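# Unfold the black phone stand and set it upright

## Task

Open up the black phone stand, extend its arm outward, and leave it standing upright on its base.

## Robot and tools

Robot: two arms, left_arm and right_arm, each ending in a two-finger gripper. Each arm is mounted on a tilted plate; one metal frame behind both holds the plates, and a plate with its half of the frame counts as part of its arm for the 'too close' clearance check. Calibrated base poses in the scene frame: left_arm (+0.049, +0.149, +0.208) m, quat_wxyz (+0.944, -0.283, +0.169, -0.019); right_arm (+0.012, -0.200, +0.208) m, quat_wxyz (+0.944, +0.287, +0.162, -0.005).

Scene frame: origin at table-top height, halfway between the nominal arm bases; +x reaches out over the table, +z is up, left_arm sits on the +y side (arm names do not match image left/right). Gripper frame: fingers extend along its +z and separate along its y. end_effector_position is the point between the finger pads, roughly 1 cm short of the tips. Printed hand positions can be slightly wrong, worse at long reach; friction and gravity may leave a free gripper about 1 cm from its command in any direction.

Row layout (shared by execute_actions and move): one flat list of 16 numbers covering both arms, even when only one moves: left x, y, z, qw, qx, qy, qz, opening, then right x, y, z, qw, qx, qy, qz, opening. x, y, z are an absolute goal position in metres in the scene frame; the quaternion is an absolute goal orientation, w first. Opening is an absolute gripper command from -1 (closed) to +1 (fully open, 0.094 m). A 0 means half-closed, so to leave a gripper alone resend its current command (see 'Tool commands', or the last value sent).

execute_actions(actions, cameras): actions is a list of actions; each action is a list of 1 to 15 rows, one row per 1/30 s step, and a short action repeats its final row until 15 steps are done. An empty list just reports state and images. A target more than 0.6 m from the gripper's current position along any of that gripper's own axes gets the action rejected for both arms; a malformed action, or a first action failing that test against the latest reported state, rejects the whole call. Each step the controller limits the command to 100 mm and 20 degrees from the measured pose, so big targets take several actions; the 'Hand target' line shows where each arm is actually heading. Reuse the same quaternion every row to hold orientation rather than copying the drifted reported one. To park an arm that touches nothing, resend at every call the full pose from the last result before it stopped, plus its desired opening; commanding the measured pose also relieves a press.

move(target, speed, blend, opening_speed, blocking, cameras): straight-line paths for both grippers to absolute rows. target is one 16-number row or a list of up to 15 rows differing only in poses (no 0.6 m rule). speed: path top speed in m/s, 0.002 to 0.5, default 0.25, one value or one per target; rotation capped at twice that in rad/s. blend: corner rounding radius in metres for lists, default 0. opening_speed: rate of opening change per second on the -1..1 scale, at least 0.2; otherwise the opening is sent immediately. blocking=false returns after about 0.5 s while motion continues; execute_actions is refused until a result shows the move ended (use wait or stop); a new move replaces a running one. Paths are capped at 10 s, do not avoid obstacles or the other arm, and grippers lag and overshoot more at high speed or near full extension. Result adds a 'move:' line: done (at rest within 10 mm and 2 degrees), off_target, moving, held (a check withheld a step, or the clearance check halted the path), fault; limits=paced means a pose was clipped, limits=held that steps were withheld. Neither done nor off_target proves contact.

wait(seconds 0 to 10): lets time pass with last commands held; a running move continues. stop(): brakes a running move, needing room. zoom_image(camera, region): camera is cam_left_wrist or cam_right_wrist, region [x0, y0, x1, y1] in pixels of the latest image, at most 504 by 504. read_manual(section='licences') returns URDF licence text only. finished_scene(scene, check): call once with your check of each condition, inspect and fix if needed, then call again in a later reply to end the scene for good.

Results: gripper positions and quaternions, Hand target, Tool commands, grip_measured (opening on the command scale; reads up to 1.6 mm wide when empty, up to about 3 mm narrower than a firmly squeezed hard part), grip_effort_nm (motor effort, negative closing; not pad force, never fully returns to zero), joint positions (last is opening in metres), joint torques (noisy, offset; joints 1 to 3 wrap at ±28 N m), step readings with HELD marking withheld steps, and 'pose unreachable' naming an arm whose command the clearance check blocked. That check does not stop grippers or wrist cameras from colliding with each other. Grip strength is about 50 to 62 N per pad; commanding about 0.11 below the first-contact reading gives full force; release by commanding well above grip_measured.

Cameras: cam_left_wrist and cam_right_wrist, 896x504, wrist-mounted, poses derived from joint readings (may lag during motion); calibration lines give K, distortion and T_world_to_cam.

Heat: holding loads, stretched arms or pushing toward unreachable poses warm the motors, even between calls. MOTOR HOT at 75 °C; at 90 °C the arm folds and idles for the rest of the scene; at 100 °C it goes limp. The simulation keeps running while you compose replies.

Avoid: dropping the stand or knocking anything off the table, releasing parts while they move, fast impacts, strong pushes, any contact or squeeze between the two arms, and fault stops. The stand must stay unfolded, arm extended and upright once the grippers leave it.

Each tool is called after "Request:" as a command line: name --argument value for each argument, lists and objects as JSON in quotes; but a table of rows of numbers goes row by row, as --pt "numbers of a row", without its own name.

## Session

Request:
execute_actions --actions '[]'

Scene clock: 0.00 s.
left_arm: end_effector_position=(+0.2427, +0.5981, +0.2256) grip_measured=+1.000 grip_effort_nm=n/a end_effector_quat_wxyz=(-0.218, +0.661, -0.702, -0.150) | right_arm: end_effector_position=(+0.5642, -0.2813, +0.1333) grip_measured=+1.000 grip_effort_nm=n/a end_effector_quat_wxyz=(-0.007, -0.127, +0.992, -0.008)
Joint positions: left_arm=[1.253 1.094 1.075 -0.366 0.012 -0.377 0.094] | right_arm=[0.094 2.486 2.565 -1.348 0.62 -0.261 0.094]
Joint velocities: left_arm=[0.022 -0.027 0.017 -0.007 -0.007 0.007 0] | right_arm=[-0.017 -0.012 -0.017 0.007 -0.066 -0.037 0]
Joint torques (N m): no reading
Motor temperatures (°C): left_arm=[27 30 29 30 29 28 26] | right_arm=[29 29 28 29 28 28 28]
Heat: left arm: 30 °C; right arm: 29 °C.
Hand target: left_arm +0.2426, +0.5990, +0.2285; -0.219, +0.661, -0.701, -0.152 | right_arm +0.5651, -0.2772, +0.1355; -0.004, -0.130, +0.991, -0.006
Tool commands: left_gripper/opening=+1.0 right_gripper/opening=+1.0

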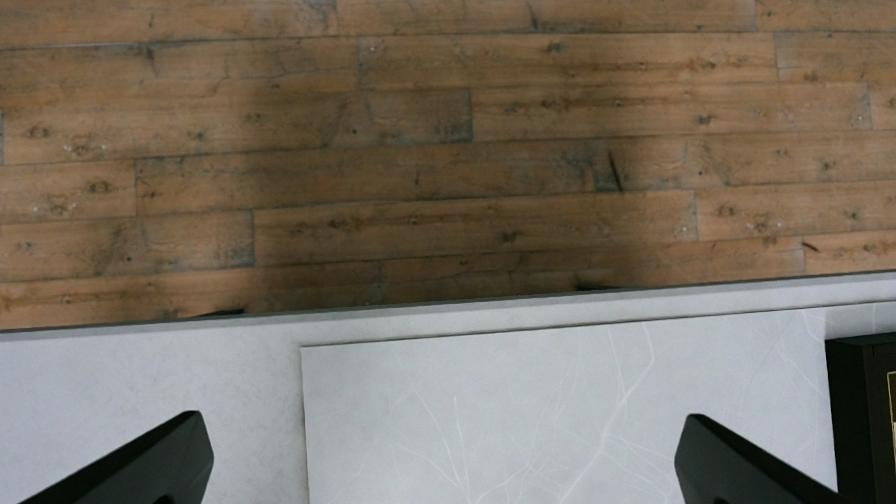

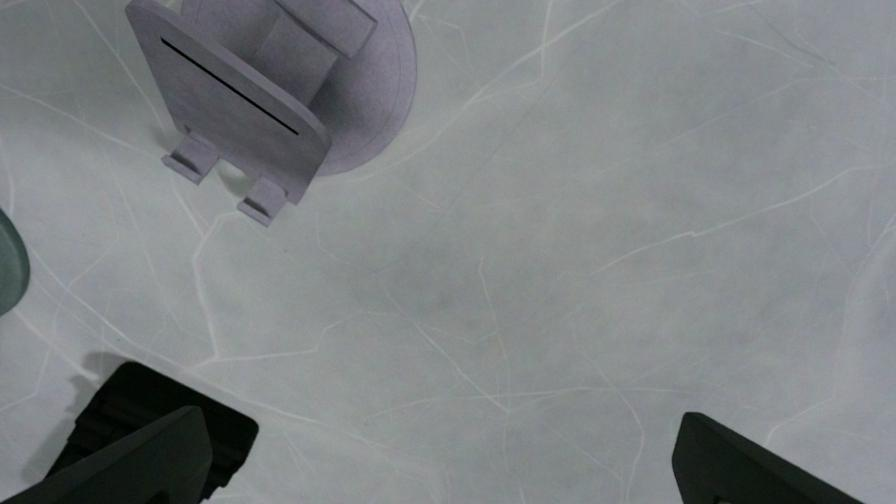

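Request:
move --target '[0.35, 0.35, 0.33, 0, -0.3, 0.954, 0, 1, 0.47, -0.15, 0.3, 0, -0.127, 0.992, 0, 1]'

Scene clock: 6.20 s.
left_arm: end_effector_position=(+0.3502, +0.3473, +0.3254) grip_measured=+1.000 grip_effort_nm=0.012 end_effector_quat_wxyz=(+0.008, -0.305, +0.952, -0.010) | right_arm: end_effector_position=(+0.4736, -0.1411, +0.2862) grip_measured=+1.000 grip_effort_nm=0.046 end_effector_quat_wxyz=(+0.007, -0.128, +0.992, +0.015)
Joint positions: left_arm=[-0.059 1.208 1.539 -1.539 -0.577 -0.602 0.094] | right_arm=[0.564 2.236 2.217 -1.557 0.65 0.291 0.094]
Joint velocities: left_arm=[-0.017 0.002 0.012 0.022 -0.066 -0.066 0] | right_arm=[-0.002 -0.007 0.007 0.022 0.051 -0.007 0]
Joint torques (N m): left_arm=[-3.11 -3.63 9.44 -0.14 -0.14 -0.1] | right_arm=[9.25 -11.3 3.26 -0.06 0.07 0.09]
Motor temperatures (°C): left_arm=[27 31 30 30 29 28 26] | right_arm=[30 32 28 29 28 28 28]
Heat: left arm: 31 °C; right arm: 32 °C.
Hand target: left_arm +0.3542, +0.3473, +0.3284; +0.011, -0.301, +0.954, -0.007 | right_arm +0.4705, -0.1478, +0.2979; +0.015, -0.127, +0.992, +0.011
Off the commanded pose: left_arm 0.005 m, 2 deg | right_arm 0.017 m, 2 deg.
joint sent to its limit (right arm) — joint 4 (wrist pitch), lower limit. The joint targets still meet the commanded pose.
move: off_target (right_arm)
camera_calibration:
cam_left_wrist: T_world_to_cam=[[0.597821, -0.801587, 0.00821681, 0.0649027], [-0.730437, -0.540477, 0.417548, 0.349194], [-0.33026, -0.255621, -0.908618, 0.58635], [0, 0, 0, 1]] pos_world=[0.409912, 0.39064, 0.38643]
cam_right_wrist: T_world_to_cam=[[0.261748, -0.964885, -0.0220164, -0.254136], [-0.884159, -0.248871, 0.395382, 0.307683], [-0.386977, -0.0840244, -0.918253, 0.52434], [0, 0, 0, 1]] pos_world=[0.541467, -0.124581, 0.354229]

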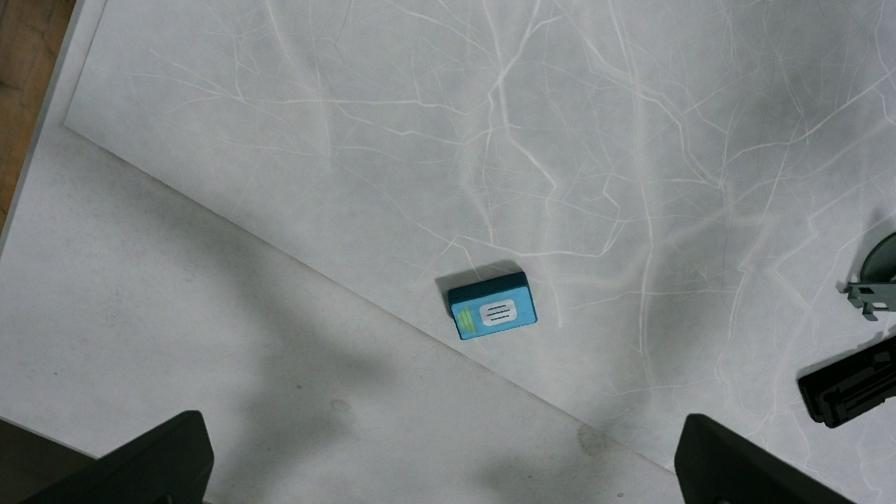

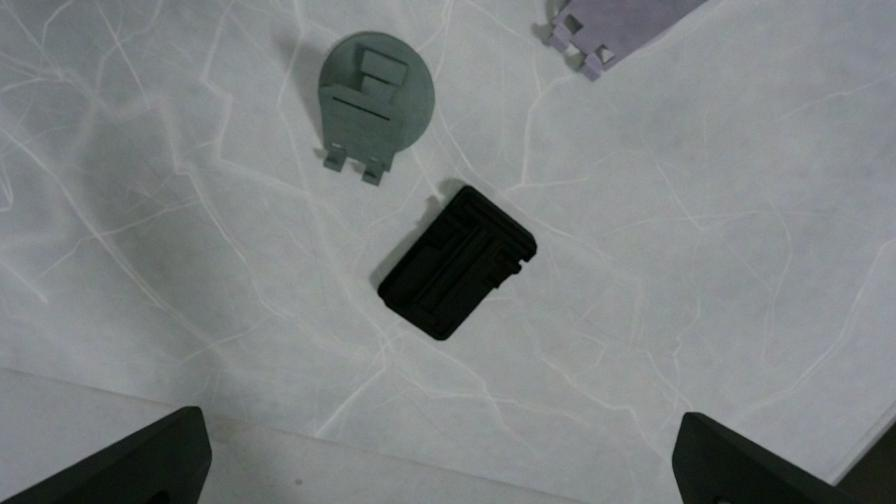

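Request:
zoom_image --camera "cam_right_wrist" --region '[350, 160, 570, 360]'

Request:
zoom_image --camera "cam_right_wrist" --region '[290, 10, 470, 200]'

Request:
zoom_image --camera "cam_left_wrist" --region '[740, 220, 896, 440]'

Scaled by 2.291.

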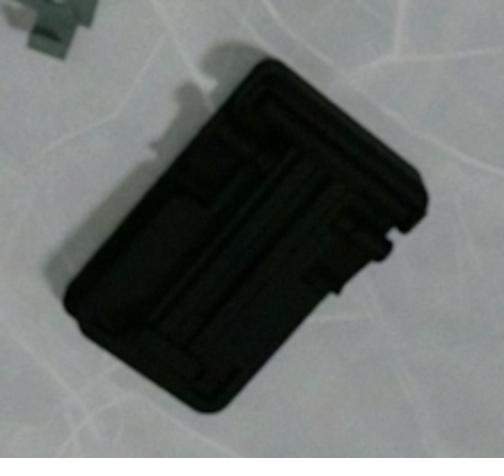

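Scaled by 2.653.

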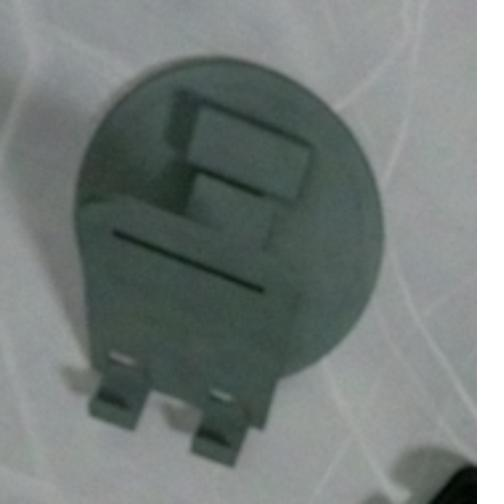

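Scaled by 2.291.

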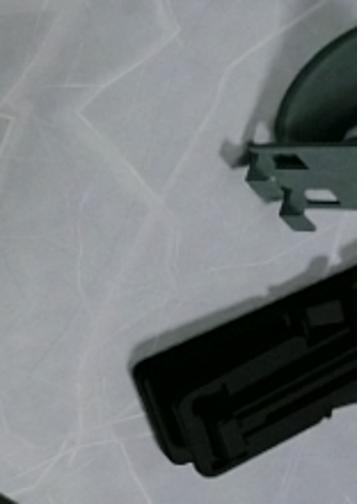

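Request:
move --target '[0.35, 0.35, 0.33, 0, -0.3, 0.954, 0, 1, 0.405, -0.16, 0.13, 0, -0.127, 0.992, 0, 1]' --cameras '["cam_right_wrist"]'

Request:
zoom_image --camera "cam_right_wrist" --region '[300, 80, 640, 420]'

Scene clock: 19.63 s.
left_arm: end_effector_position=(+0.3483, +0.3476, +0.3254) grip_measured=+1.000 grip_effort_nm=0.012 end_effector_quat_wxyz=(+0.004, -0.303, +0.953, -0.008) | right_arm: end_effector_position=(+0.4024, -0.1533, +0.1237) grip_measured=+1.000 grip_effort_nm=0.042 end_effector_quat_wxyz=(-0.011, -0.132, +0.991, -0.002)
Joint positions: left_arm=[-0.059 1.208 1.539 -1.548 -0.579 -0.603 0.094] | right_arm=[0.356 2.05 1.334 -0.756 0.661 0.054 0.094]
Joint velocities: left_arm=[0.002 -0.012 0.002 -0.037 -0.037 -0.037 0] | right_arm=[0.002 -0.007 -0.012 0.022 0.081 0.007 0]
Joint torques (N m): left_arm=[-2.59 -4.53 9.07 -0.2 -0.13 0.02] | right_arm=[6.6 -10.32 2.37 0.22 0.04 -0.17]
Motor temperatures (°C): left_arm=[28 31 31 30 29 28 26] | right_arm=[31 35 28 29 28 28 28]
Heat: left arm: 31 °C; right arm: 35 °C.
Hand target: left_arm +0.3499, +0.3500, +0.3295; +0.011, -0.300, +0.954, -0.005 | right_arm +0.4069, -0.1581, +0.1296; +0.002, -0.127, +0.992, -0.002
Off the commanded pose: left_arm 0.005 m, 1 deg | right_arm 0.010 m, 1 deg.
joint sent to its limit (left arm) — joint 4 (wrist pitch), lower limit. The joint targets still meet the commanded pose.
move: done
camera_calibration:
cam_right_wrist: T_world_to_cam=[[0.270834, -0.962609, 0.00567554, -0.257546], [-0.86872, -0.241869, 0.432232, 0.296174], [-0.414698, -0.121993, -0.901745, 0.349787], [0, 0, 0, 1]] pos_world=[0.472101, -0.133609, 0.188865]
Images, in order (width x height): cam_right_wrist 896x504.

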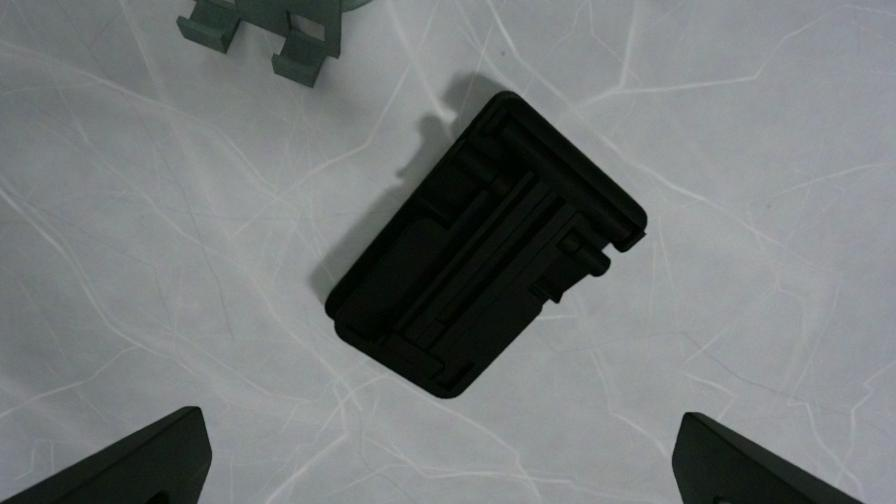

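Scaled by 1.482.

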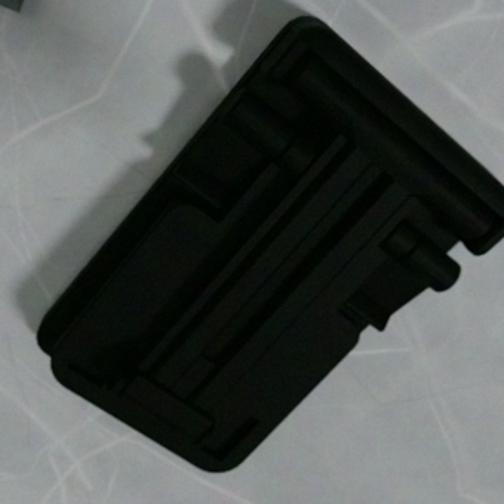

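Request:
zoom_image --camera "cam_right_wrist" --region '[440, 80, 660, 300]'

Request:
zoom_image --camera "cam_right_wrist" --region '[310, 230, 490, 410]'

Scaled by 2.291.

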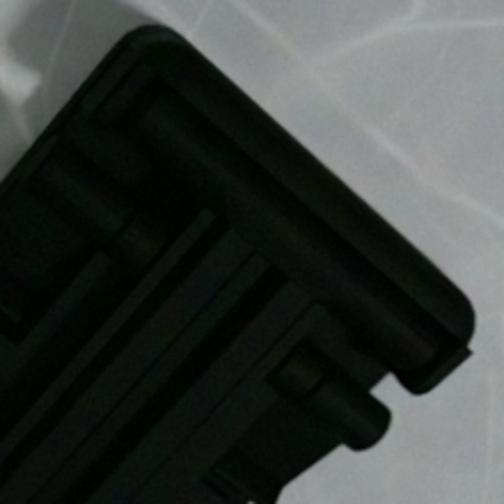

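Scaled by 2.800.

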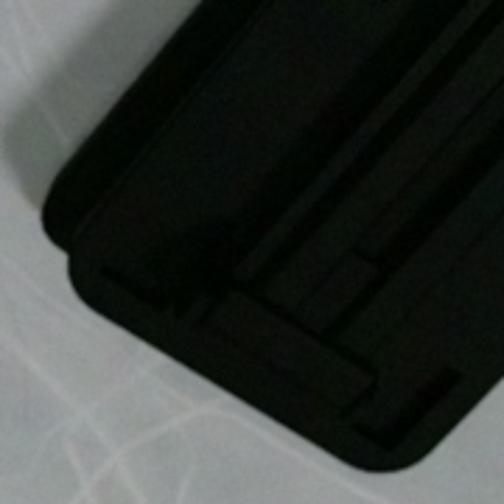

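Request:
move --target '[0.39, 0.0, 0.12, 0.43, 0.5616, 0.5616, -0.43, 1, 0.4, -0.36, 0.25, 0, -0.127, 0.992, 0, 1]' --cameras '["cam_left_wrist"]'

Request:
zoom_image --camera "cam_left_wrist" --region '[280, 80, 640, 420]'

Scene clock: 39.13 s.
left_arm: end_effector_position=(+0.3959, +0.0103, +0.1120) grip_measured=+1.000 grip_effort_nm=0.017 end_effector_quat_wxyz=(+0.433, +0.562, +0.577, -0.405) | right_arm: end_effector_position=(+0.3964, -0.3538, +0.2405) grip_measured=+1.000 grip_effort_nm=0.046 end_effector_quat_wxyz=(-0.008, -0.132, +0.991, -0.008)
Joint positions: left_arm=[0.086 2.06 0.974 -0.212 0.724 1.727 0.094] | right_arm=[0.091 1.58 1.535 -1.224 0.619 -0.274 0.094]
Joint velocities: left_arm=[-0.007 0.002 -0.002 -0.081 -0.022 0.007 0] | right_arm=[-0.002 -0.002 0.002 0.007 -0.051 0.11 0]
Joint torques (N m): left_arm=[-7.41 -5.85 3.92 -0.53 0.85 0.02] | right_arm=[3.47 -9.52 5.31 -0.11 -0.17 -0.16]
Motor temperatures (°C): left_arm=[28 31 31 30 29 28 26] | right_arm=[31 35 28 29 28 28 28]
Heat: left arm: 31 °C; right arm: 35 °C.
Hand target: left_arm +0.3889, -0.0022, +0.1161; +0.433, +0.562, +0.562, -0.425 | right_arm +0.3952, -0.3602, +0.2509; +0.003, -0.128, +0.992, -0.003
Off the commanded pose: left_arm 0.014 m, 3 deg | right_arm 0.012 m, 1 deg.
move: off_target (left_arm, right_arm)
camera_calibration:
cam_left_wrist: T_world_to_cam=[[-0.998135, -0.0609164, -0.0040505, 0.39481], [-0.038138, 0.67396, -0.737783, 0.132297], [0.0476729, -0.736252, -0.675026, 0.150529], [0, 0, 0, 1]] pos_world=[0.391943, 0.0457144, 0.200816]
Images, in order (width x height): cam_left_wrist 896x504.

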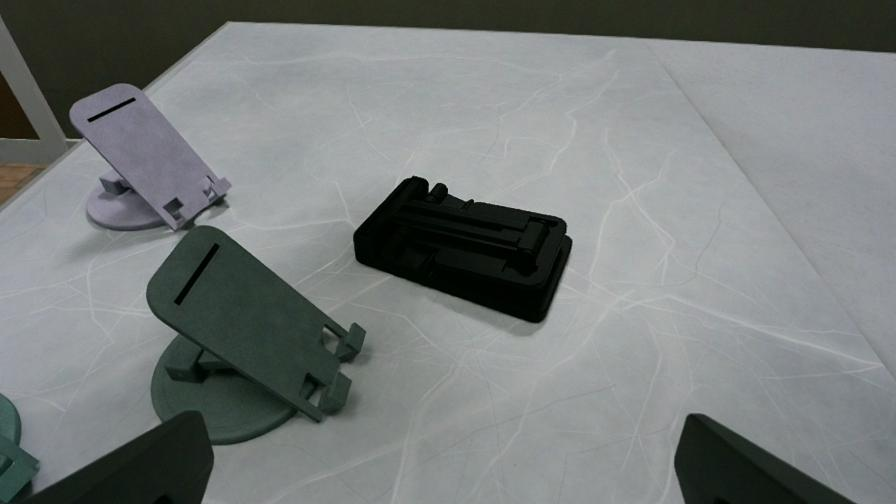

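Scaled by 1.400.

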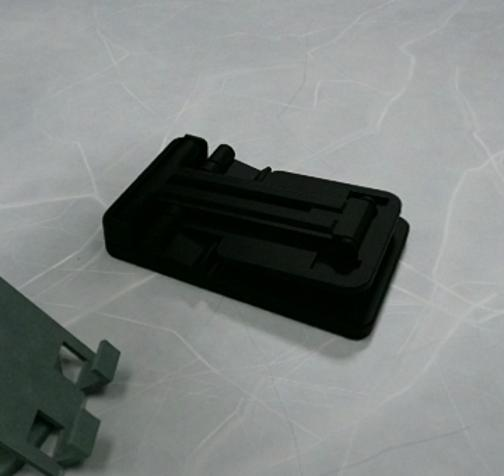

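Request:
zoom_image --camera "cam_left_wrist" --region '[345, 165, 585, 335]'

Request:
zoom_image --camera "cam_left_wrist" --region '[345, 165, 465, 285]'

Request:
zoom_image --camera "cam_left_wrist" --region '[465, 205, 585, 325]'

Scaled by 2.100.

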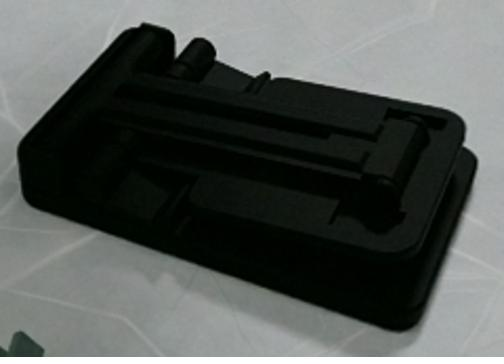

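Scaled by 4.200.

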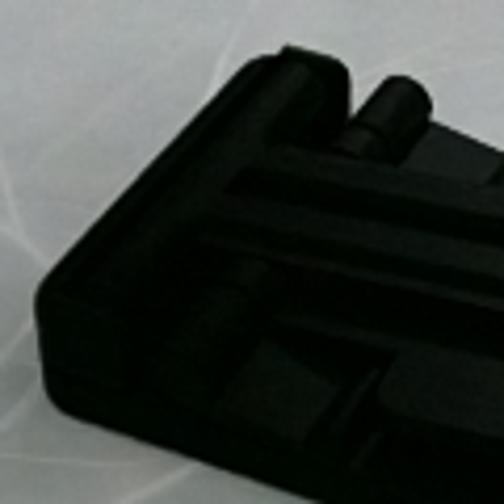

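Scaled by 4.200.

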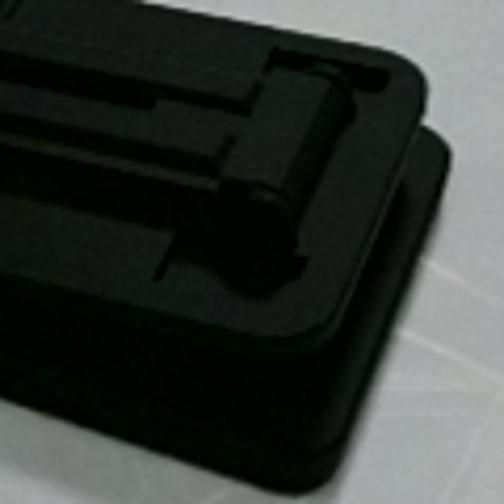

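Request:
move --target '[0.385, -0.045, 0.07, 0.43, 0.5616, 0.5616, -0.43, -0.9, 0.4, -0.36, 0.25, 0, -0.127, 0.992, 0, 1]' --cameras '["cam_left_wrist"]'

Request:
zoom_image --camera "cam_left_wrist" --region '[250, 100, 650, 400]'

Scene clock: 59.13 s.
left_arm: end_effector_position=(+0.3900, -0.0338, +0.0664) grip_measured=-0.899 grip_effort_nm=-0.051 end_effector_quat_wxyz=(+0.429, +0.562, +0.572, -0.417) | right_arm: end_effector_position=(+0.4005, -0.3577, +0.2459) grip_measured=+1.000 grip_effort_nm=0.042 end_effector_quat_wxyz=(-0.001, -0.126, +0.992, -0.007)
Joint positions: left_arm=[0.052 2.298 1.046 -0.049 0.726 1.696 0.005] | right_arm=[0.088 1.58 1.563 -1.235 0.614 -0.275 0.094]
Joint velocities: left_arm=[-0.007 -0.012 -0.007 0.051 0.037 -0.022 0] | right_arm=[-0.022 -0.017 -0.017 -0.007 0.066 -0.095 0]
Joint torques (N m): left_arm=[-8.06 -6.49 2.5 -0.32 0.77 -0.11] | right_arm=[3.54 -7.73 5.34 -0.09 -0.14 -0.14]
Motor temperatures (°C): left_arm=[29 32 30 30 30 28 26] | right_arm=[30 34 29 29 28 28 28]
Heat: left arm: 32 °C; right arm: 34 °C.
Hand target: left_arm +0.3845, -0.0452, +0.0700; +0.431, +0.561, +0.561, -0.430 | right_arm +0.3996, -0.3600, +0.2500; +0.000, -0.127, +0.992, +0.000
Off the commanded pose: left_arm 0.013 m, 2 deg | right_arm 0.005 m, 1 deg.
move: off_target (left_arm)
camera_calibration:
cam_left_wrist: T_world_to_cam=[[-0.999062, -0.0419474, 0.0107648, 0.385994], [-0.0359239, 0.663916, -0.746944, 0.127549], [0.0241855, -0.74663, -0.6648, 0.0957061], [0, 0, 0, 1]] pos_world=[0.3879, 0.00296678, 0.154742]
Images, in order (width x height): cam_left_wrist 896x504.

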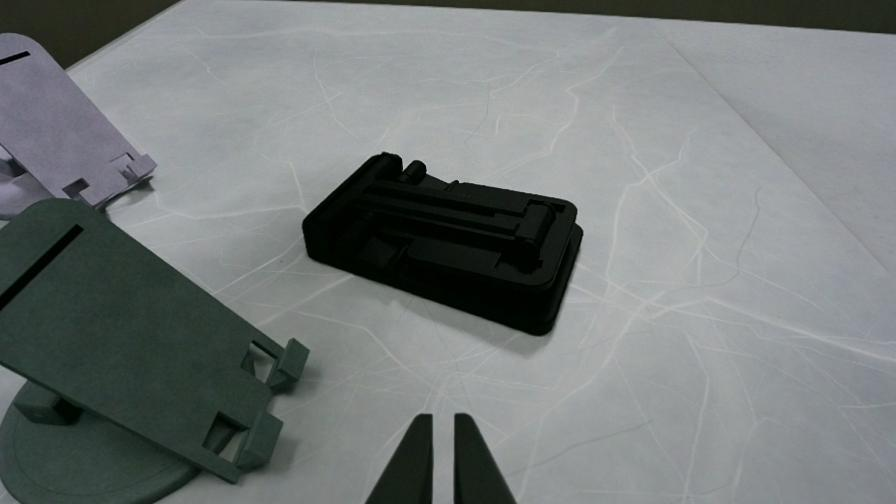

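Scaled by 1.260.

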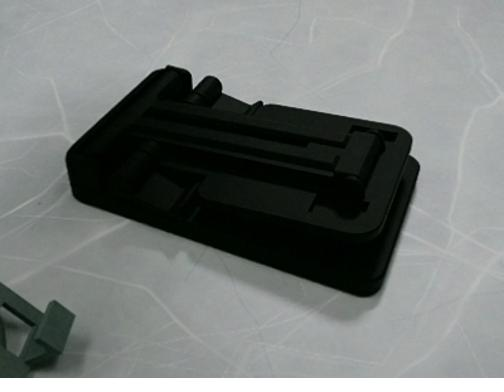

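Request:
zoom_image --camera "cam_left_wrist" --region '[300, 150, 460, 310]'

Request:
zoom_image --camera "cam_left_wrist" --region '[440, 180, 600, 340]'

Scaled by 3.150.

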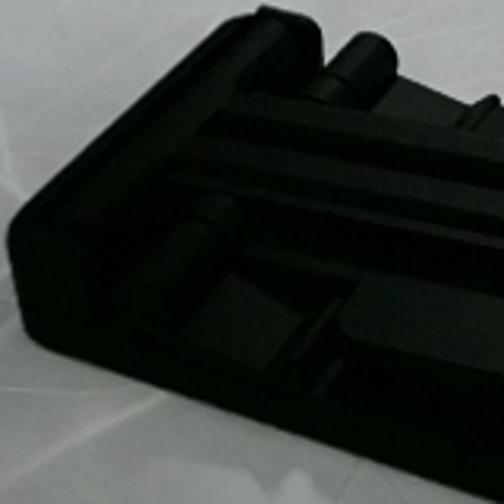

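Scaled by 3.150.

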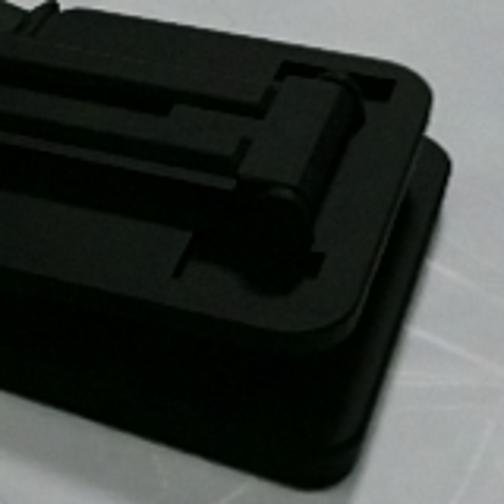

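Request:
move --pt "0.34 0.22 0.2 0.3536 0.6124 0.6124 -0.3536 1 0.4 -0.3 0.2 0 -0.127 0.992 0 1" --pt "0.34 0.22 0.2 0.3536 0.6124 0.6124 -0.3536 1 0.395 -0.17 0.11 0 0.2377 0.9713 0 1" --cameras '["cam_right_wrist"]'

Scene clock: 113.23 s.
left_arm: end_effector_position=(+0.3365, +0.2188, +0.1962) grip_measured=+0.999 grip_effort_nm=0.085 end_effector_quat_wxyz=(+0.313, +0.601, +0.646, -0.352) | right_arm: end_effector_position=(+0.4014, -0.1789, +0.1140) grip_measured=+1.000 grip_effort_nm=0.046 end_effector_quat_wxyz=(-0.004, +0.244, +0.970, +0.008)
Joint positions: left_arm=[0.493 1.475 1.11 -1.153 0.493 2.1 0.094] | right_arm=[0.279 1.975 1.25 -0.66 0.63 0.7 0.094]
Joint velocities: left_arm=[-0.007 -0.007 0.007 -0.022 0.066 -0.095 0] | right_arm=[0.007 -0.007 0.002 0.066 -0.007 0.007 0]
Joint torques (N m): left_arm=[-1.84 -8.51 6.95 -1.26 0.44 0.03] | right_arm=[7.72 -5.38 3.3 0.23 0.15 0.08]
Motor temperatures (°C): left_arm=[30 35 30 30 30 28 26] | right_arm=[30 33 29 28 28 28 28]
Heat: left arm: 35 °C; right arm: 33 °C.
Hand target: left_arm +0.3392, +0.2224, +0.2001; +0.317, +0.602, +0.646, -0.345 | right_arm +0.3995, -0.1699, +0.1092; -0.002, +0.238, +0.971, +0.001
Off the commanded pose: left_arm 0.005 m, 6 deg | right_arm 0.012 m, 1 deg.
joint sent to its limit (left arm) — joint 6 (wrist roll), upper limit. The joint targets are off in orientation, not in position.
move: off_target (left_arm, right_arm)
camera_calibration:
cam_right_wrist: T_world_to_cam=[[-0.466086, -0.884689, -0.00950522, 0.0296782], [-0.803769, 0.418915, 0.422452, 0.386592], [-0.369757, 0.204539, -0.906335, 0.378462], [0, 0, 0, 1]] pos_world=[0.464502, -0.213104, 0.179978]
Images, in order (width x height): cam_right_wrist 896x504.

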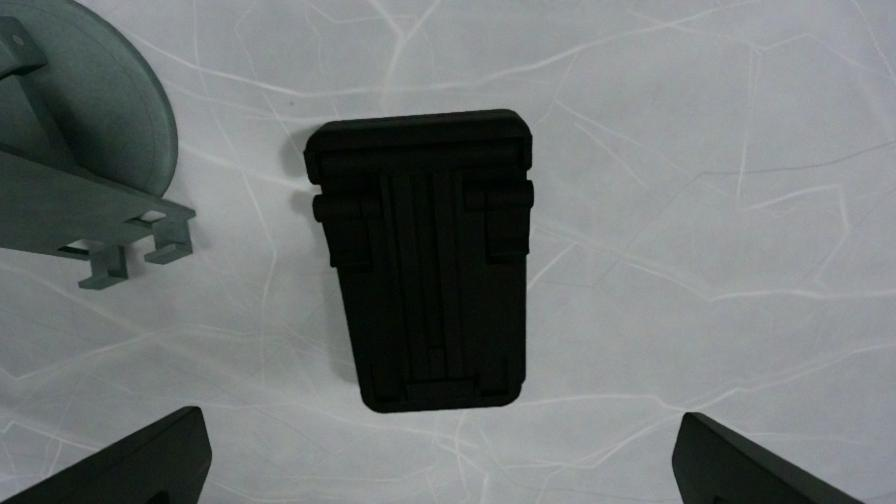

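Request:
zoom_image --camera "cam_right_wrist" --region '[290, 100, 550, 280]'

Request:
zoom_image --camera "cam_right_wrist" --region '[320, 240, 560, 420]'

Scaled by 1.938.

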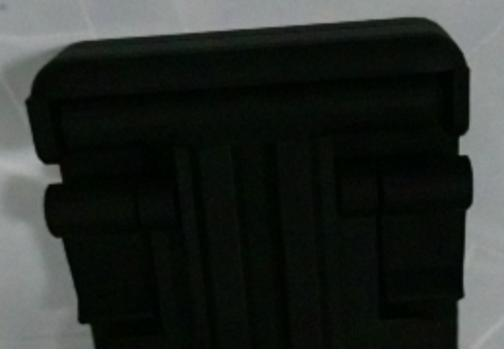

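Scaled by 2.100.

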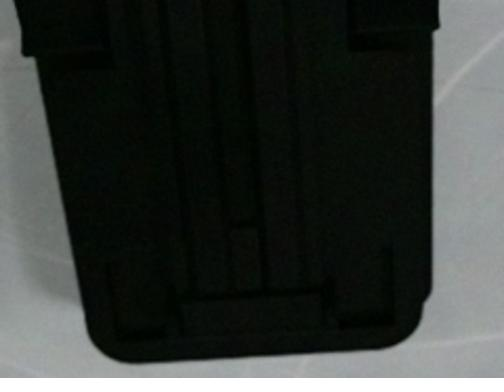

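Request:
move --target '[0.34, 0.22, 0.2, 0.317, 0.602, 0.646, -0.345, 1, 0.388, -0.165, 0.028, 0, 0.2164, 0.9763, 0, 1]' --cameras '["cam_right_wrist"]' --speed 0.12

Scene clock: 123.90 s.
left_arm: end_effector_position=(+0.3364, +0.2188, +0.1962) grip_measured=+0.999 grip_effort_nm=0.081 end_effector_quat_wxyz=(+0.313, +0.601, +0.646, -0.352) | right_arm: end_effector_position=(+0.3978, -0.1703, +0.0382) grip_measured=+1.000 grip_effort_nm=0.042 end_effector_quat_wxyz=(+0.012, +0.227, +0.974, +0.002)
Joint positions: left_arm=[0.493 1.475 1.11 -1.154 0.492 2.1 0.094] | right_arm=[0.184 2.133 1.163 -0.317 0.631 0.531 0.094]
Joint velocities: left_arm=[-0.002 0.002 0.002 0.022 0.022 0.066 0] | right_arm=[0.002 -0.007 -0.012 -0.051 -0.037 -0.11 0]
Joint torques (N m): left_arm=[-2.78 -8.7 6.43 -1.16 0.42 -0.09] | right_arm=[5.9 -5.86 1.8 0.3 -0.06 -0.14]
Motor temperatures (°C): left_arm=[29 35 30 30 30 28 26] | right_arm=[31 33 29 28 28 28 28]
Heat: left arm: 35 °C; right arm: 33 °C.
Hand target: left_arm +0.3400, +0.2200, +0.2000; +0.317, +0.602, +0.646, -0.345 | right_arm +0.3892, -0.1652, +0.0280; +0.001, +0.216, +0.976, +0.000
Off the commanded pose: left_arm 0.005 m, 1 deg | right_arm 0.015 m, 2 deg.
move: off_target (right_arm)
camera_calibration:
cam_right_wrist: T_world_to_cam=[[-0.433536, -0.901125, -0.00439221, 0.018892], [-0.829834, 0.397328, 0.391797, 0.41998], [-0.351313, 0.173503, -0.920041, 0.294549], [0, 0, 0, 1]] pos_world=[0.460183, -0.200951, 0.106533]
Images, in order (width x height): cam_right_wrist 896x504.

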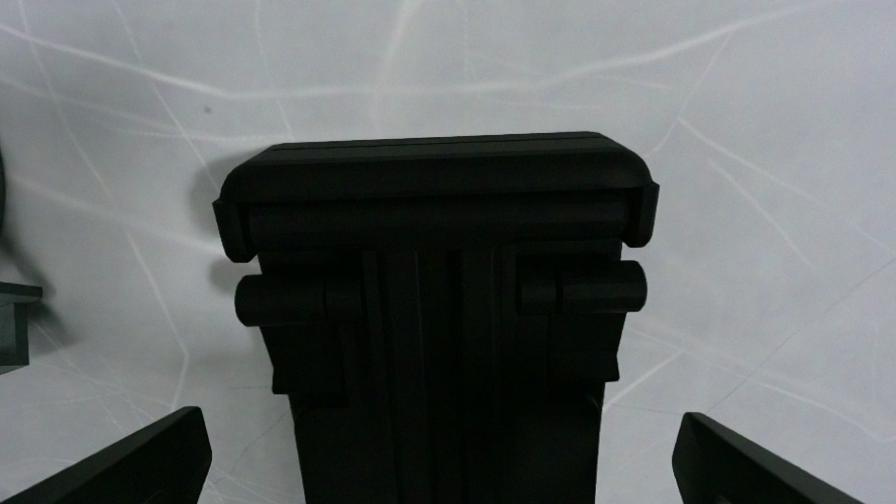

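Request:
move --target '[0.34, 0.22, 0.2, 0.317, 0.602, 0.646, -0.345, 1, 0.383, -0.163, 0.01, 0, 0.2164, 0.9763, 0, 1]' --cameras '[]' --speed 0.05

Scene clock: 126.60 s.
left_arm: end_effector_position=(+0.3364, +0.2188, +0.1962) grip_measured=+0.999 grip_effort_nm=0.081 end_effector_quat_wxyz=(+0.313, +0.601, +0.646, -0.352) | right_arm: end_effector_position=(+0.3932, -0.1693, +0.0216) grip_measured=+1.000 grip_effort_nm=0.046 end_effector_quat_wxyz=(+0.013, +0.227, +0.974, -0.001)
Joint positions: left_arm=[0.493 1.475 1.11 -1.154 0.492 2.1 0.094] | right_arm=[0.163 2.17 1.143 -0.243 0.631 0.506 0.094]
Joint velocities: left_arm=[-0.012 0.002 0.002 -0.022 0.051 0.007 0.001] | right_arm=[-0.017 0.012 0.012 0.037 -0.081 0.037 0]
Joint torques (N m): left_arm=[-2.7 -8.76 6.35 -1.18 0.42 -0.07] | right_arm=[5.74 -5.5 1.74 0.26 -0.08 -0.21]
Motor temperatures (°C): left_arm=[29 34 30 30 30 28 26] | right_arm=[31 33 28 28 28 28 28]
Heat: left arm: 34 °C; right arm: 33 °C.
Hand target: left_arm +0.3400, +0.2200, +0.2001; +0.317, +0.602, +0.646, -0.345 | right_arm +0.3829, -0.1631, +0.0103; +0.000, +0.217, +0.976, +0.000
Off the commanded pose: left_arm 0.005 m, 1 deg | right_arm 0.017 m, 2 deg.
move: off_target (right_arm)
No camera images: "cameras" was empty.

Request:
move --target '[0.34, 0.22, 0.2, 0.317, 0.602, 0.646, -0.345, 1, 0.383, -0.163, 0.004, 0, 0.2164, 0.9763, 0, 1]' --cameras '[]' --speed 0.05

Request:
move --target '[0.34, 0.22, 0.2, 0.317, 0.602, 0.646, -0.345, 1, 0.383, -0.163, 0.004, 0, 0.2164, 0.9763, 0, 0.15]' --cameras '["cam_right_wrist"]' --opening_speed 0.5

Scene clock: 130.40 s.
left_arm: end_effector_position=(+0.3364, +0.2188, +0.1962) grip_measured=+0.999 grip_effort_nm=0.081 end_effector_quat_wxyz=(+0.313, +0.601, +0.646, -0.352) | right_arm: end_effector_position=(+0.3949, -0.1695, +0.0188) grip_measured=+1.000 grip_effort_nm=0.046 end_effector_quat_wxyz=(+0.016, +0.228, +0.974, +0.001)
Joint positions: left_arm=[0.493 1.475 1.11 -1.154 0.492 2.1 0.094] | right_arm=[0.157 2.176 1.143 -0.225 0.627 0.495 0.094]
Joint velocities: left_arm=[-0.007 -0.022 0.012 -0.007 -0.037 -0.037 0.002] | right_arm=[-0.007 -0.007 0.002 -0.081 0.051 0.007 0]
Joint torques (N m): left_arm=[-2.69 -8.75 6.45 -1.17 0.42 -0.07] | right_arm=[5.57 -5.05 1.85 0.31 -0.13 -0.11]
Motor temperatures (°C): left_arm=[29 34 30 30 30 28 26] | right_arm=[31 33 28 28 28 28 28]
Heat: left arm: 34 °C; right arm: 33 °C.
Hand target: left_arm +0.3400, +0.2200, +0.2001; +0.317, +0.602, +0.646, -0.345 | right_arm +0.3827, -0.1632, +0.0048; +0.000, +0.217, +0.976, +0.000
Off the commanded pose: left_arm 0.005 m, 1 deg | right_arm 0.020 m, 2 deg.
move: off_target (right_arm)
No camera images: "cameras" was empty.

Scene clock: 132.30 s.
left_arm: end_effector_position=(+0.3364, +0.2188, +0.1962) grip_measured=+0.999 grip_effort_nm=0.081 end_effector_quat_wxyz=(+0.313, +0.601, +0.646, -0.352) | right_arm: end_effector_position=(+0.3956, -0.1680, +0.0183) grip_measured=+0.498 grip_effort_nm=-0.984 end_effector_quat_wxyz=(+0.017, +0.229, +0.973, +0.005)
Joint positions: left_arm=[0.493 1.475 1.11 -1.154 0.492 2.1 0.094] | right_arm=[0.157 2.178 1.143 -0.22 0.621 0.495 0.07]
Joint velocities: left_arm=[0.017 -0.012 -0.017 -0.051 -0.007 0.037 0] | right_arm=[0.002 0.007 0.012 -0.007 0.022 0.007 0]
Joint torques (N m): left_arm=[-2.66 -8.73 6.43 -1.16 0.44 -0.08] | right_arm=[5.63 -5.07 1.65 0.23 -0.02 -0.19]
Motor temperatures (°C): left_arm=[29 34 30 30 30 28 26] | right_arm=[31 33 28 28 28 28 28]
Heat: left arm: 34 °C; right arm: 33 °C.
Hand target: left_arm +0.3400, +0.2200, +0.2001; +0.317, +0.602, +0.646, -0.345 | right_arm +0.3828, -0.1632, +0.0047; +0.000, +0.217, +0.976, +0.000
Off the commanded pose: left_arm 0.005 m, 1 deg | right_arm 0.020 m, 2 deg.
move: off_target (right_arm)
camera_calibration:
cam_right_wrist: T_world_to_cam=[[-0.436873, -0.899447, -0.0117267, 0.0216359], [-0.832462, 0.399329, 0.384113, 0.426568], [-0.340806, 0.17757, -0.923212, 0.271691], [0, 0, 0, 1]] pos_world=[0.457148, -0.199125, 0.0872318]
Images, in order (width x height): cam_right_wrist 896x504.

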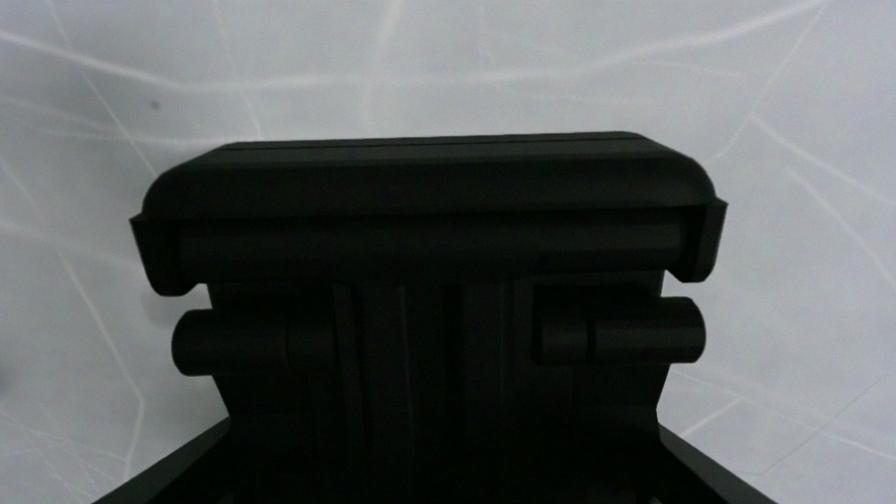

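Request:
move --pt "0.34 0.24 0.2 0.317 0.602 0.646 -0.345 1 0.39 -0.165 0.09 0 0.2164 0.9763 0 0.4" --pt "0.34 0.24 0.2 0.317 0.602 0.646 -0.345 1 0.34 -0.04 0.09 0 -0.7071 0.7071 0 0.4" --cameras '["cam_right_wrist"]' --speed 0.15

Scene clock: 144.20 s.
left_arm: end_effector_position=(+0.3376, +0.2353, +0.1979) grip_measured=+0.999 grip_effort_nm=0.076 end_effector_quat_wxyz=(+0.300, +0.596, +0.660, -0.346) | right_arm: end_effector_position=(+0.3481, -0.0450, +0.0925) grip_measured=+0.497 grip_effort_nm=-0.984 end_effector_quat_wxyz=(-0.008, +0.688, -0.726, -0.007)
Joint positions: left_arm=[0.526 1.475 1.158 -1.198 0.471 2.101 0.094] | right_arm=[0.554 2.278 1.244 -0.549 0.653 -0.973 0.07]
Joint velocities: left_arm=[-0.002 -0.002 0.002 -0.007 -0.022 0.037 0.001] | right_arm=[0.007 0.002 -0.017 0.022 0.066 -0.022 0]
Joint torques (N m): left_arm=[-1.46 -8.35 7.38 -1.29 0.4 0.06] | right_arm=[8.92 -5.55 4.07 -0.13 0.03 -0.16]
Motor temperatures (°C): left_arm=[29 34 31 30 30 28 26] | right_arm=[32 34 28 28 28 28 29]
Heat: left arm: 34 °C; right arm: 34 °C.
Hand target: left_arm +0.3401, +0.2397, +0.2002; +0.302, +0.596, +0.661, -0.340 | right_arm +0.3402, -0.0376, +0.0902; +0.001, +0.707, -0.708, -0.005
Off the commanded pose: left_arm 0.006 m, 3 deg | right_arm 0.010 m, 3 deg.
joint sent to its limit (left arm) — joint 6 (wrist roll), upper limit. The joint targets are off in orientation, not in position.
move: off_target (left_arm, right_arm)
camera_calibration:
cam_right_wrist: T_world_to_cam=[[0.998967, -0.0450541, 0.00594851, -0.35057], [-0.0437823, -0.919053, 0.391694, -0.0251959], [-0.0121804, -0.39155, -0.920076, 0.161802], [0, 0, 0, 1]] pos_world=[0.351075, 0.0244024, 0.160824]
Images, in order (width x height): cam_right_wrist 896x504.

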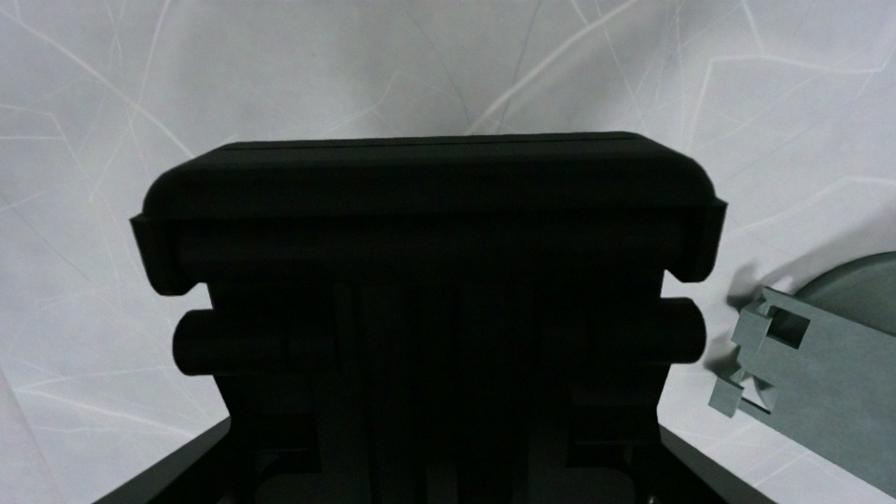

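Request:
move --target '[0.34, 0.24, 0.2, 0.3, 0.596, 0.661, -0.343, 1, 0.335, -0.033, 0.025, 0, -0.7071, 0.7071, 0, 0.4]' --cameras '[]' --speed 0.1

Request:
move --target '[0.34, 0.24, 0.2, 0.3, 0.596, 0.661, -0.343, 1, 0.335, -0.033, 0.012, 0, -0.7071, 0.7071, 0, 0.4]' --cameras '["cam_right_wrist"]' --speed 0.03

Scene clock: 153.53 s.
left_arm: end_effector_position=(+0.3381, +0.2364, +0.1986) grip_measured=+0.999 grip_effort_nm=0.076 end_effector_quat_wxyz=(+0.299, +0.597, +0.660, -0.345) | right_arm: end_effector_position=(+0.3451, -0.0336, +0.0345) grip_measured=+0.497 grip_effort_nm=-0.979 end_effector_quat_wxyz=(-0.011, +0.699, -0.715, +0.000)
Joint positions: left_arm=[0.526 1.475 1.164 -1.204 0.468 2.101 0.094] | right_arm=[0.485 2.428 1.232 -0.323 0.663 -1.098 0.07]
Joint velocities: left_arm=[0.012 0.007 -0.002 -0.022 0.007 0.022 0] | right_arm=[0.007 0.002 -0.017 0.051 -0.066 0.037 -0.001]
Joint torques (N m): left_arm=[-1.42 -7.94 7.49 -1.3 0.41 0.05] | right_arm=[7.05 -6.05 1.63 0.27 0.08 -0.16]
Motor temperatures (°C): left_arm=[28 34 31 30 30 28 26] | right_arm=[32 34 28 28 28 28 29]
Heat: left arm: 34 °C; right arm: 34 °C.
Hand target: left_arm +0.3400, +0.2400, +0.2000; +0.300, +0.596, +0.661, -0.343 | right_arm +0.3358, -0.0329, +0.0251; +0.000, +0.707, -0.707, +0.001
Off the commanded pose: left_arm 0.004 m, 0 deg | right_arm 0.014 m, 2 deg.
move: off_target (right_arm)
No camera images: "cameras" was empty.

Scene clock: 154.53 s.
left_arm: end_effector_position=(+0.3380, +0.2365, +0.1986) grip_measured=+0.999 grip_effort_nm=0.081 end_effector_quat_wxyz=(+0.298, +0.597, +0.660, -0.345) | right_arm: end_effector_position=(+0.3458, -0.0337, +0.0230) grip_measured=+0.497 grip_effort_nm=-0.979 end_effector_quat_wxyz=(-0.012, +0.699, -0.715, +0.001)
Joint positions: left_arm=[0.526 1.475 1.164 -1.204 0.468 2.101 0.094] | right_arm=[0.466 2.454 1.232 -0.278 0.663 -1.124 0.07]
Joint velocities: left_arm=[-0.017 -0.007 -0.012 0.051 -0.051 -0.022 -0.002] | right_arm=[-0.002 0.007 0.002 0.051 0.037 -0.007 0]
Joint torques (N m): left_arm=[-1.46 -7.88 7.3 -1.29 0.41 0.04] | right_arm=[6.86 -5.76 1.87 0.23 0.09 -0.14]
Motor temperatures (°C): left_arm=[28 34 31 30 30 28 26] | right_arm=[32 34 28 28 28 28 29]
Heat: left arm: 34 °C; right arm: 34 °C.
Hand target: left_arm +0.3400, +0.2400, +0.1999; +0.300, +0.596, +0.661, -0.343 | right_arm +0.3349, -0.0331, +0.0122; +0.000, +0.707, -0.707, +0.000
Off the commanded pose: left_arm 0.004 m, 0 deg | right_arm 0.015 m, 2 deg.
move: off_target (right_arm)
camera_calibration:
cam_right_wrist: T_world_to_cam=[[0.999618, -0.0152871, 0.0230418, -0.346999], [-0.0231815, -0.917562, 0.396917, 0.00508927], [0.0150746, -0.397299, -0.917565, 0.0926544], [0, 0, 0, 1]] pos_world=[0.345587, 0.0361766, 0.0909919]
Images, in order (width x height): cam_right_wrist 896x504.

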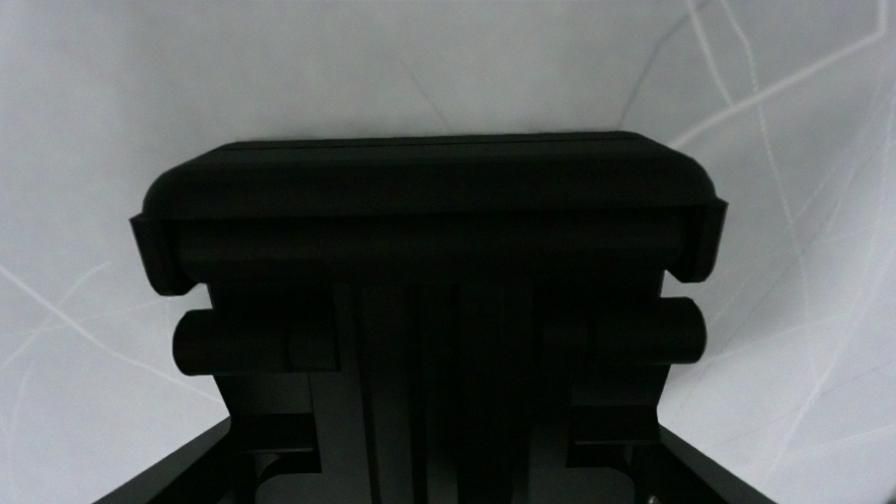

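Request:
move --target '[0.34, 0.24, 0.2, 0.3, 0.596, 0.661, -0.343, 1, 0.335, -0.033, 0.0075, 0, -0.7071, 0.7071, 0, 0.4]' --cameras '[]' --speed 0.02

Request:
move --target '[0.34, 0.24, 0.2, 0.3, 0.596, 0.661, -0.343, 1, 0.335, -0.033, 0.006, 0, -0.7071, 0.7071, 0, 0.8]' --cameras '["cam_right_wrist"]' --opening_speed 0.5

Scene clock: 158.77 s.
left_arm: end_effector_position=(+0.3378, +0.2364, +0.1986) grip_measured=+0.999 grip_effort_nm=0.085 end_effector_quat_wxyz=(+0.298, +0.597, +0.660, -0.345) | right_arm: end_effector_position=(+0.3461, -0.0340, +0.0194) grip_measured=+0.497 grip_effort_nm=-0.989 end_effector_quat_wxyz=(-0.012, +0.698, -0.716, +0.001)
Joint positions: left_arm=[0.526 1.475 1.164 -1.205 0.468 2.101 0.094] | right_arm=[0.459 2.462 1.232 -0.263 0.664 -1.133 0.07]
Joint velocities: left_arm=[-0.007 -0.017 -0.002 -0.007 0.022 0.081 0] | right_arm=[-0.002 -0.007 -0.007 0.051 0.007 -0.037 0]
Joint torques (N m): left_arm=[-1.39 -7.9 7.43 -1.28 0.39 0.05] | right_arm=[6.65 -5.63 1.87 0.27 0.09 -0.16]
Motor temperatures (°C): left_arm=[28 34 31 30 30 28 26] | right_arm=[32 34 28 28 28 28 30]
Heat: left arm: 34 °C; right arm: 34 °C.
Hand target: left_arm +0.3399, +0.2400, +0.2000; +0.300, +0.596, +0.661, -0.343 | right_arm +0.3349, -0.0332, +0.0079; +0.000, +0.707, -0.707, +0.000
Off the commanded pose: left_arm 0.004 m, 0 deg | right_arm 0.016 m, 2 deg.
move: off_target (right_arm)
No camera images: "cameras" was empty.

Scene clock: 159.77 s.
left_arm: end_effector_position=(+0.3378, +0.2364, +0.1986) grip_measured=+0.999 grip_effort_nm=0.081 end_effector_quat_wxyz=(+0.298, +0.597, +0.660, -0.345) | right_arm: end_effector_position=(+0.3473, -0.0335, +0.0195) grip_measured=+0.797 grip_effort_nm=0.193 end_effector_quat_wxyz=(-0.015, +0.699, -0.715, +0.002)
Joint positions: left_arm=[0.526 1.475 1.164 -1.205 0.468 2.101 0.094] | right_arm=[0.459 2.462 1.232 -0.257 0.664 -1.137 0.084]
Joint velocities: left_arm=[-0.002 -0.012 -0.002 -0.037 -0.007 -0.022 0.001] | right_arm=[-0.017 -0.002 -0.017 0.095 -0.095 -0.022 0.001]
Joint torques (N m): left_arm=[-1.44 -7.95 7.35 -1.29 0.44 0.07] | right_arm=[6.64 -5.39 1.83 0.24 0.03 -0.15]
Motor temperatures (°C): left_arm=[28 34 31 30 30 28 26] | right_arm=[32 34 28 28 28 28 29]
Heat: left arm: 34 °C; right arm: 34 °C.
Hand target: left_arm +0.3400, +0.2400, +0.2000; +0.300, +0.596, +0.661, -0.343 | right_arm +0.3348, -0.0331, +0.0066; +0.000, +0.707, -0.707, +0.000
Off the commanded pose: left_arm 0.004 m, 0 deg | right_arm 0.018 m, 2 deg.
move: off_target (right_arm)
camera_calibration:
cam_right_wrist: T_world_to_cam=[[0.999468, -0.0152673, 0.0288042, -0.348467], [-0.0254186, -0.918192, 0.395319, 0.00759629], [0.0204124, -0.395841, -0.918092, 0.0876603], [0, 0, 0, 1]] pos_world=[0.346685, 0.0363542, 0.0875146]
Images, in order (width x height): cam_right_wrist 896x504.

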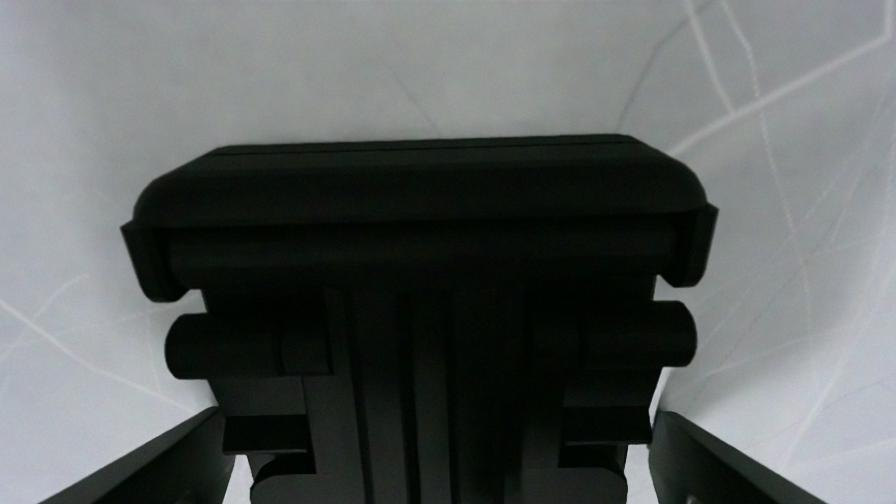

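Request:
move --pt "0.34 0.24 0.2 0.3 0.596 0.661 -0.343 1 0.335 -0.033 0.13 0 -0.7071 0.7071 0 0.8" --pt "0.34 0.16 0.12 0.3536 0.6124 0.6124 -0.3536 1 0.34 -0.28 0.2 0.3536 -0.6124 0.6124 0.3536 1" --cameras '["all"]' --speed 0.2

every target must give the same right_gripper/opening; nothing of the call was run
Scene clock: 170.33 s.
left_arm: end_effector_position=(+0.3378, +0.2364, +0.1986) grip_measured=+0.999 grip_effort_nm=0.081 end_effector_quat_wxyz=(+0.298, +0.597, +0.660, -0.345) | right_arm: end_effector_position=(+0.3475, -0.0334, +0.0195) grip_measured=+0.797 grip_effort_nm=0.193 end_effector_quat_wxyz=(-0.015, +0.698, -0.715, +0.002)
Joint positions: left_arm=[0.526 1.475 1.164 -1.205 0.468 2.101 0.094] | right_arm=[0.459 2.462 1.232 -0.257 0.664 -1.138 0.084]
Joint velocities: left_arm=[-0.002 0.012 0.002 -0.022 0.037 0.037 0] | right_arm=[-0.012 -0.012 -0.002 -0.081 -0.066 -0.022 -0.001]
Joint torques (N m): left_arm=[-1.44 -7.9 7.38 -1.27 0.41 0.04] | right_arm=[6.63 -5.34 1.91 0.26 0.03 -0.13]
Motor temperatures (°C): left_arm=[28 34 31 30 30 28 26] | right_arm=[32 34 28 28 28 28 29]
Heat: left arm: 34 °C; right arm: 34 °C.
Hand target: left_arm +0.3399, +0.2400, +0.2000; +0.300, +0.596, +0.661, -0.343 | right_arm +0.3348, -0.0331, +0.0066; +0.000, +0.707, -0.707, +0.000
Tool commands: left_gripper/opening=+1.0 right_gripper/opening=+0.8
Off the commanded pose: left_arm 0.004 m, 0 deg | right_arm 0.018 m, 2 deg.


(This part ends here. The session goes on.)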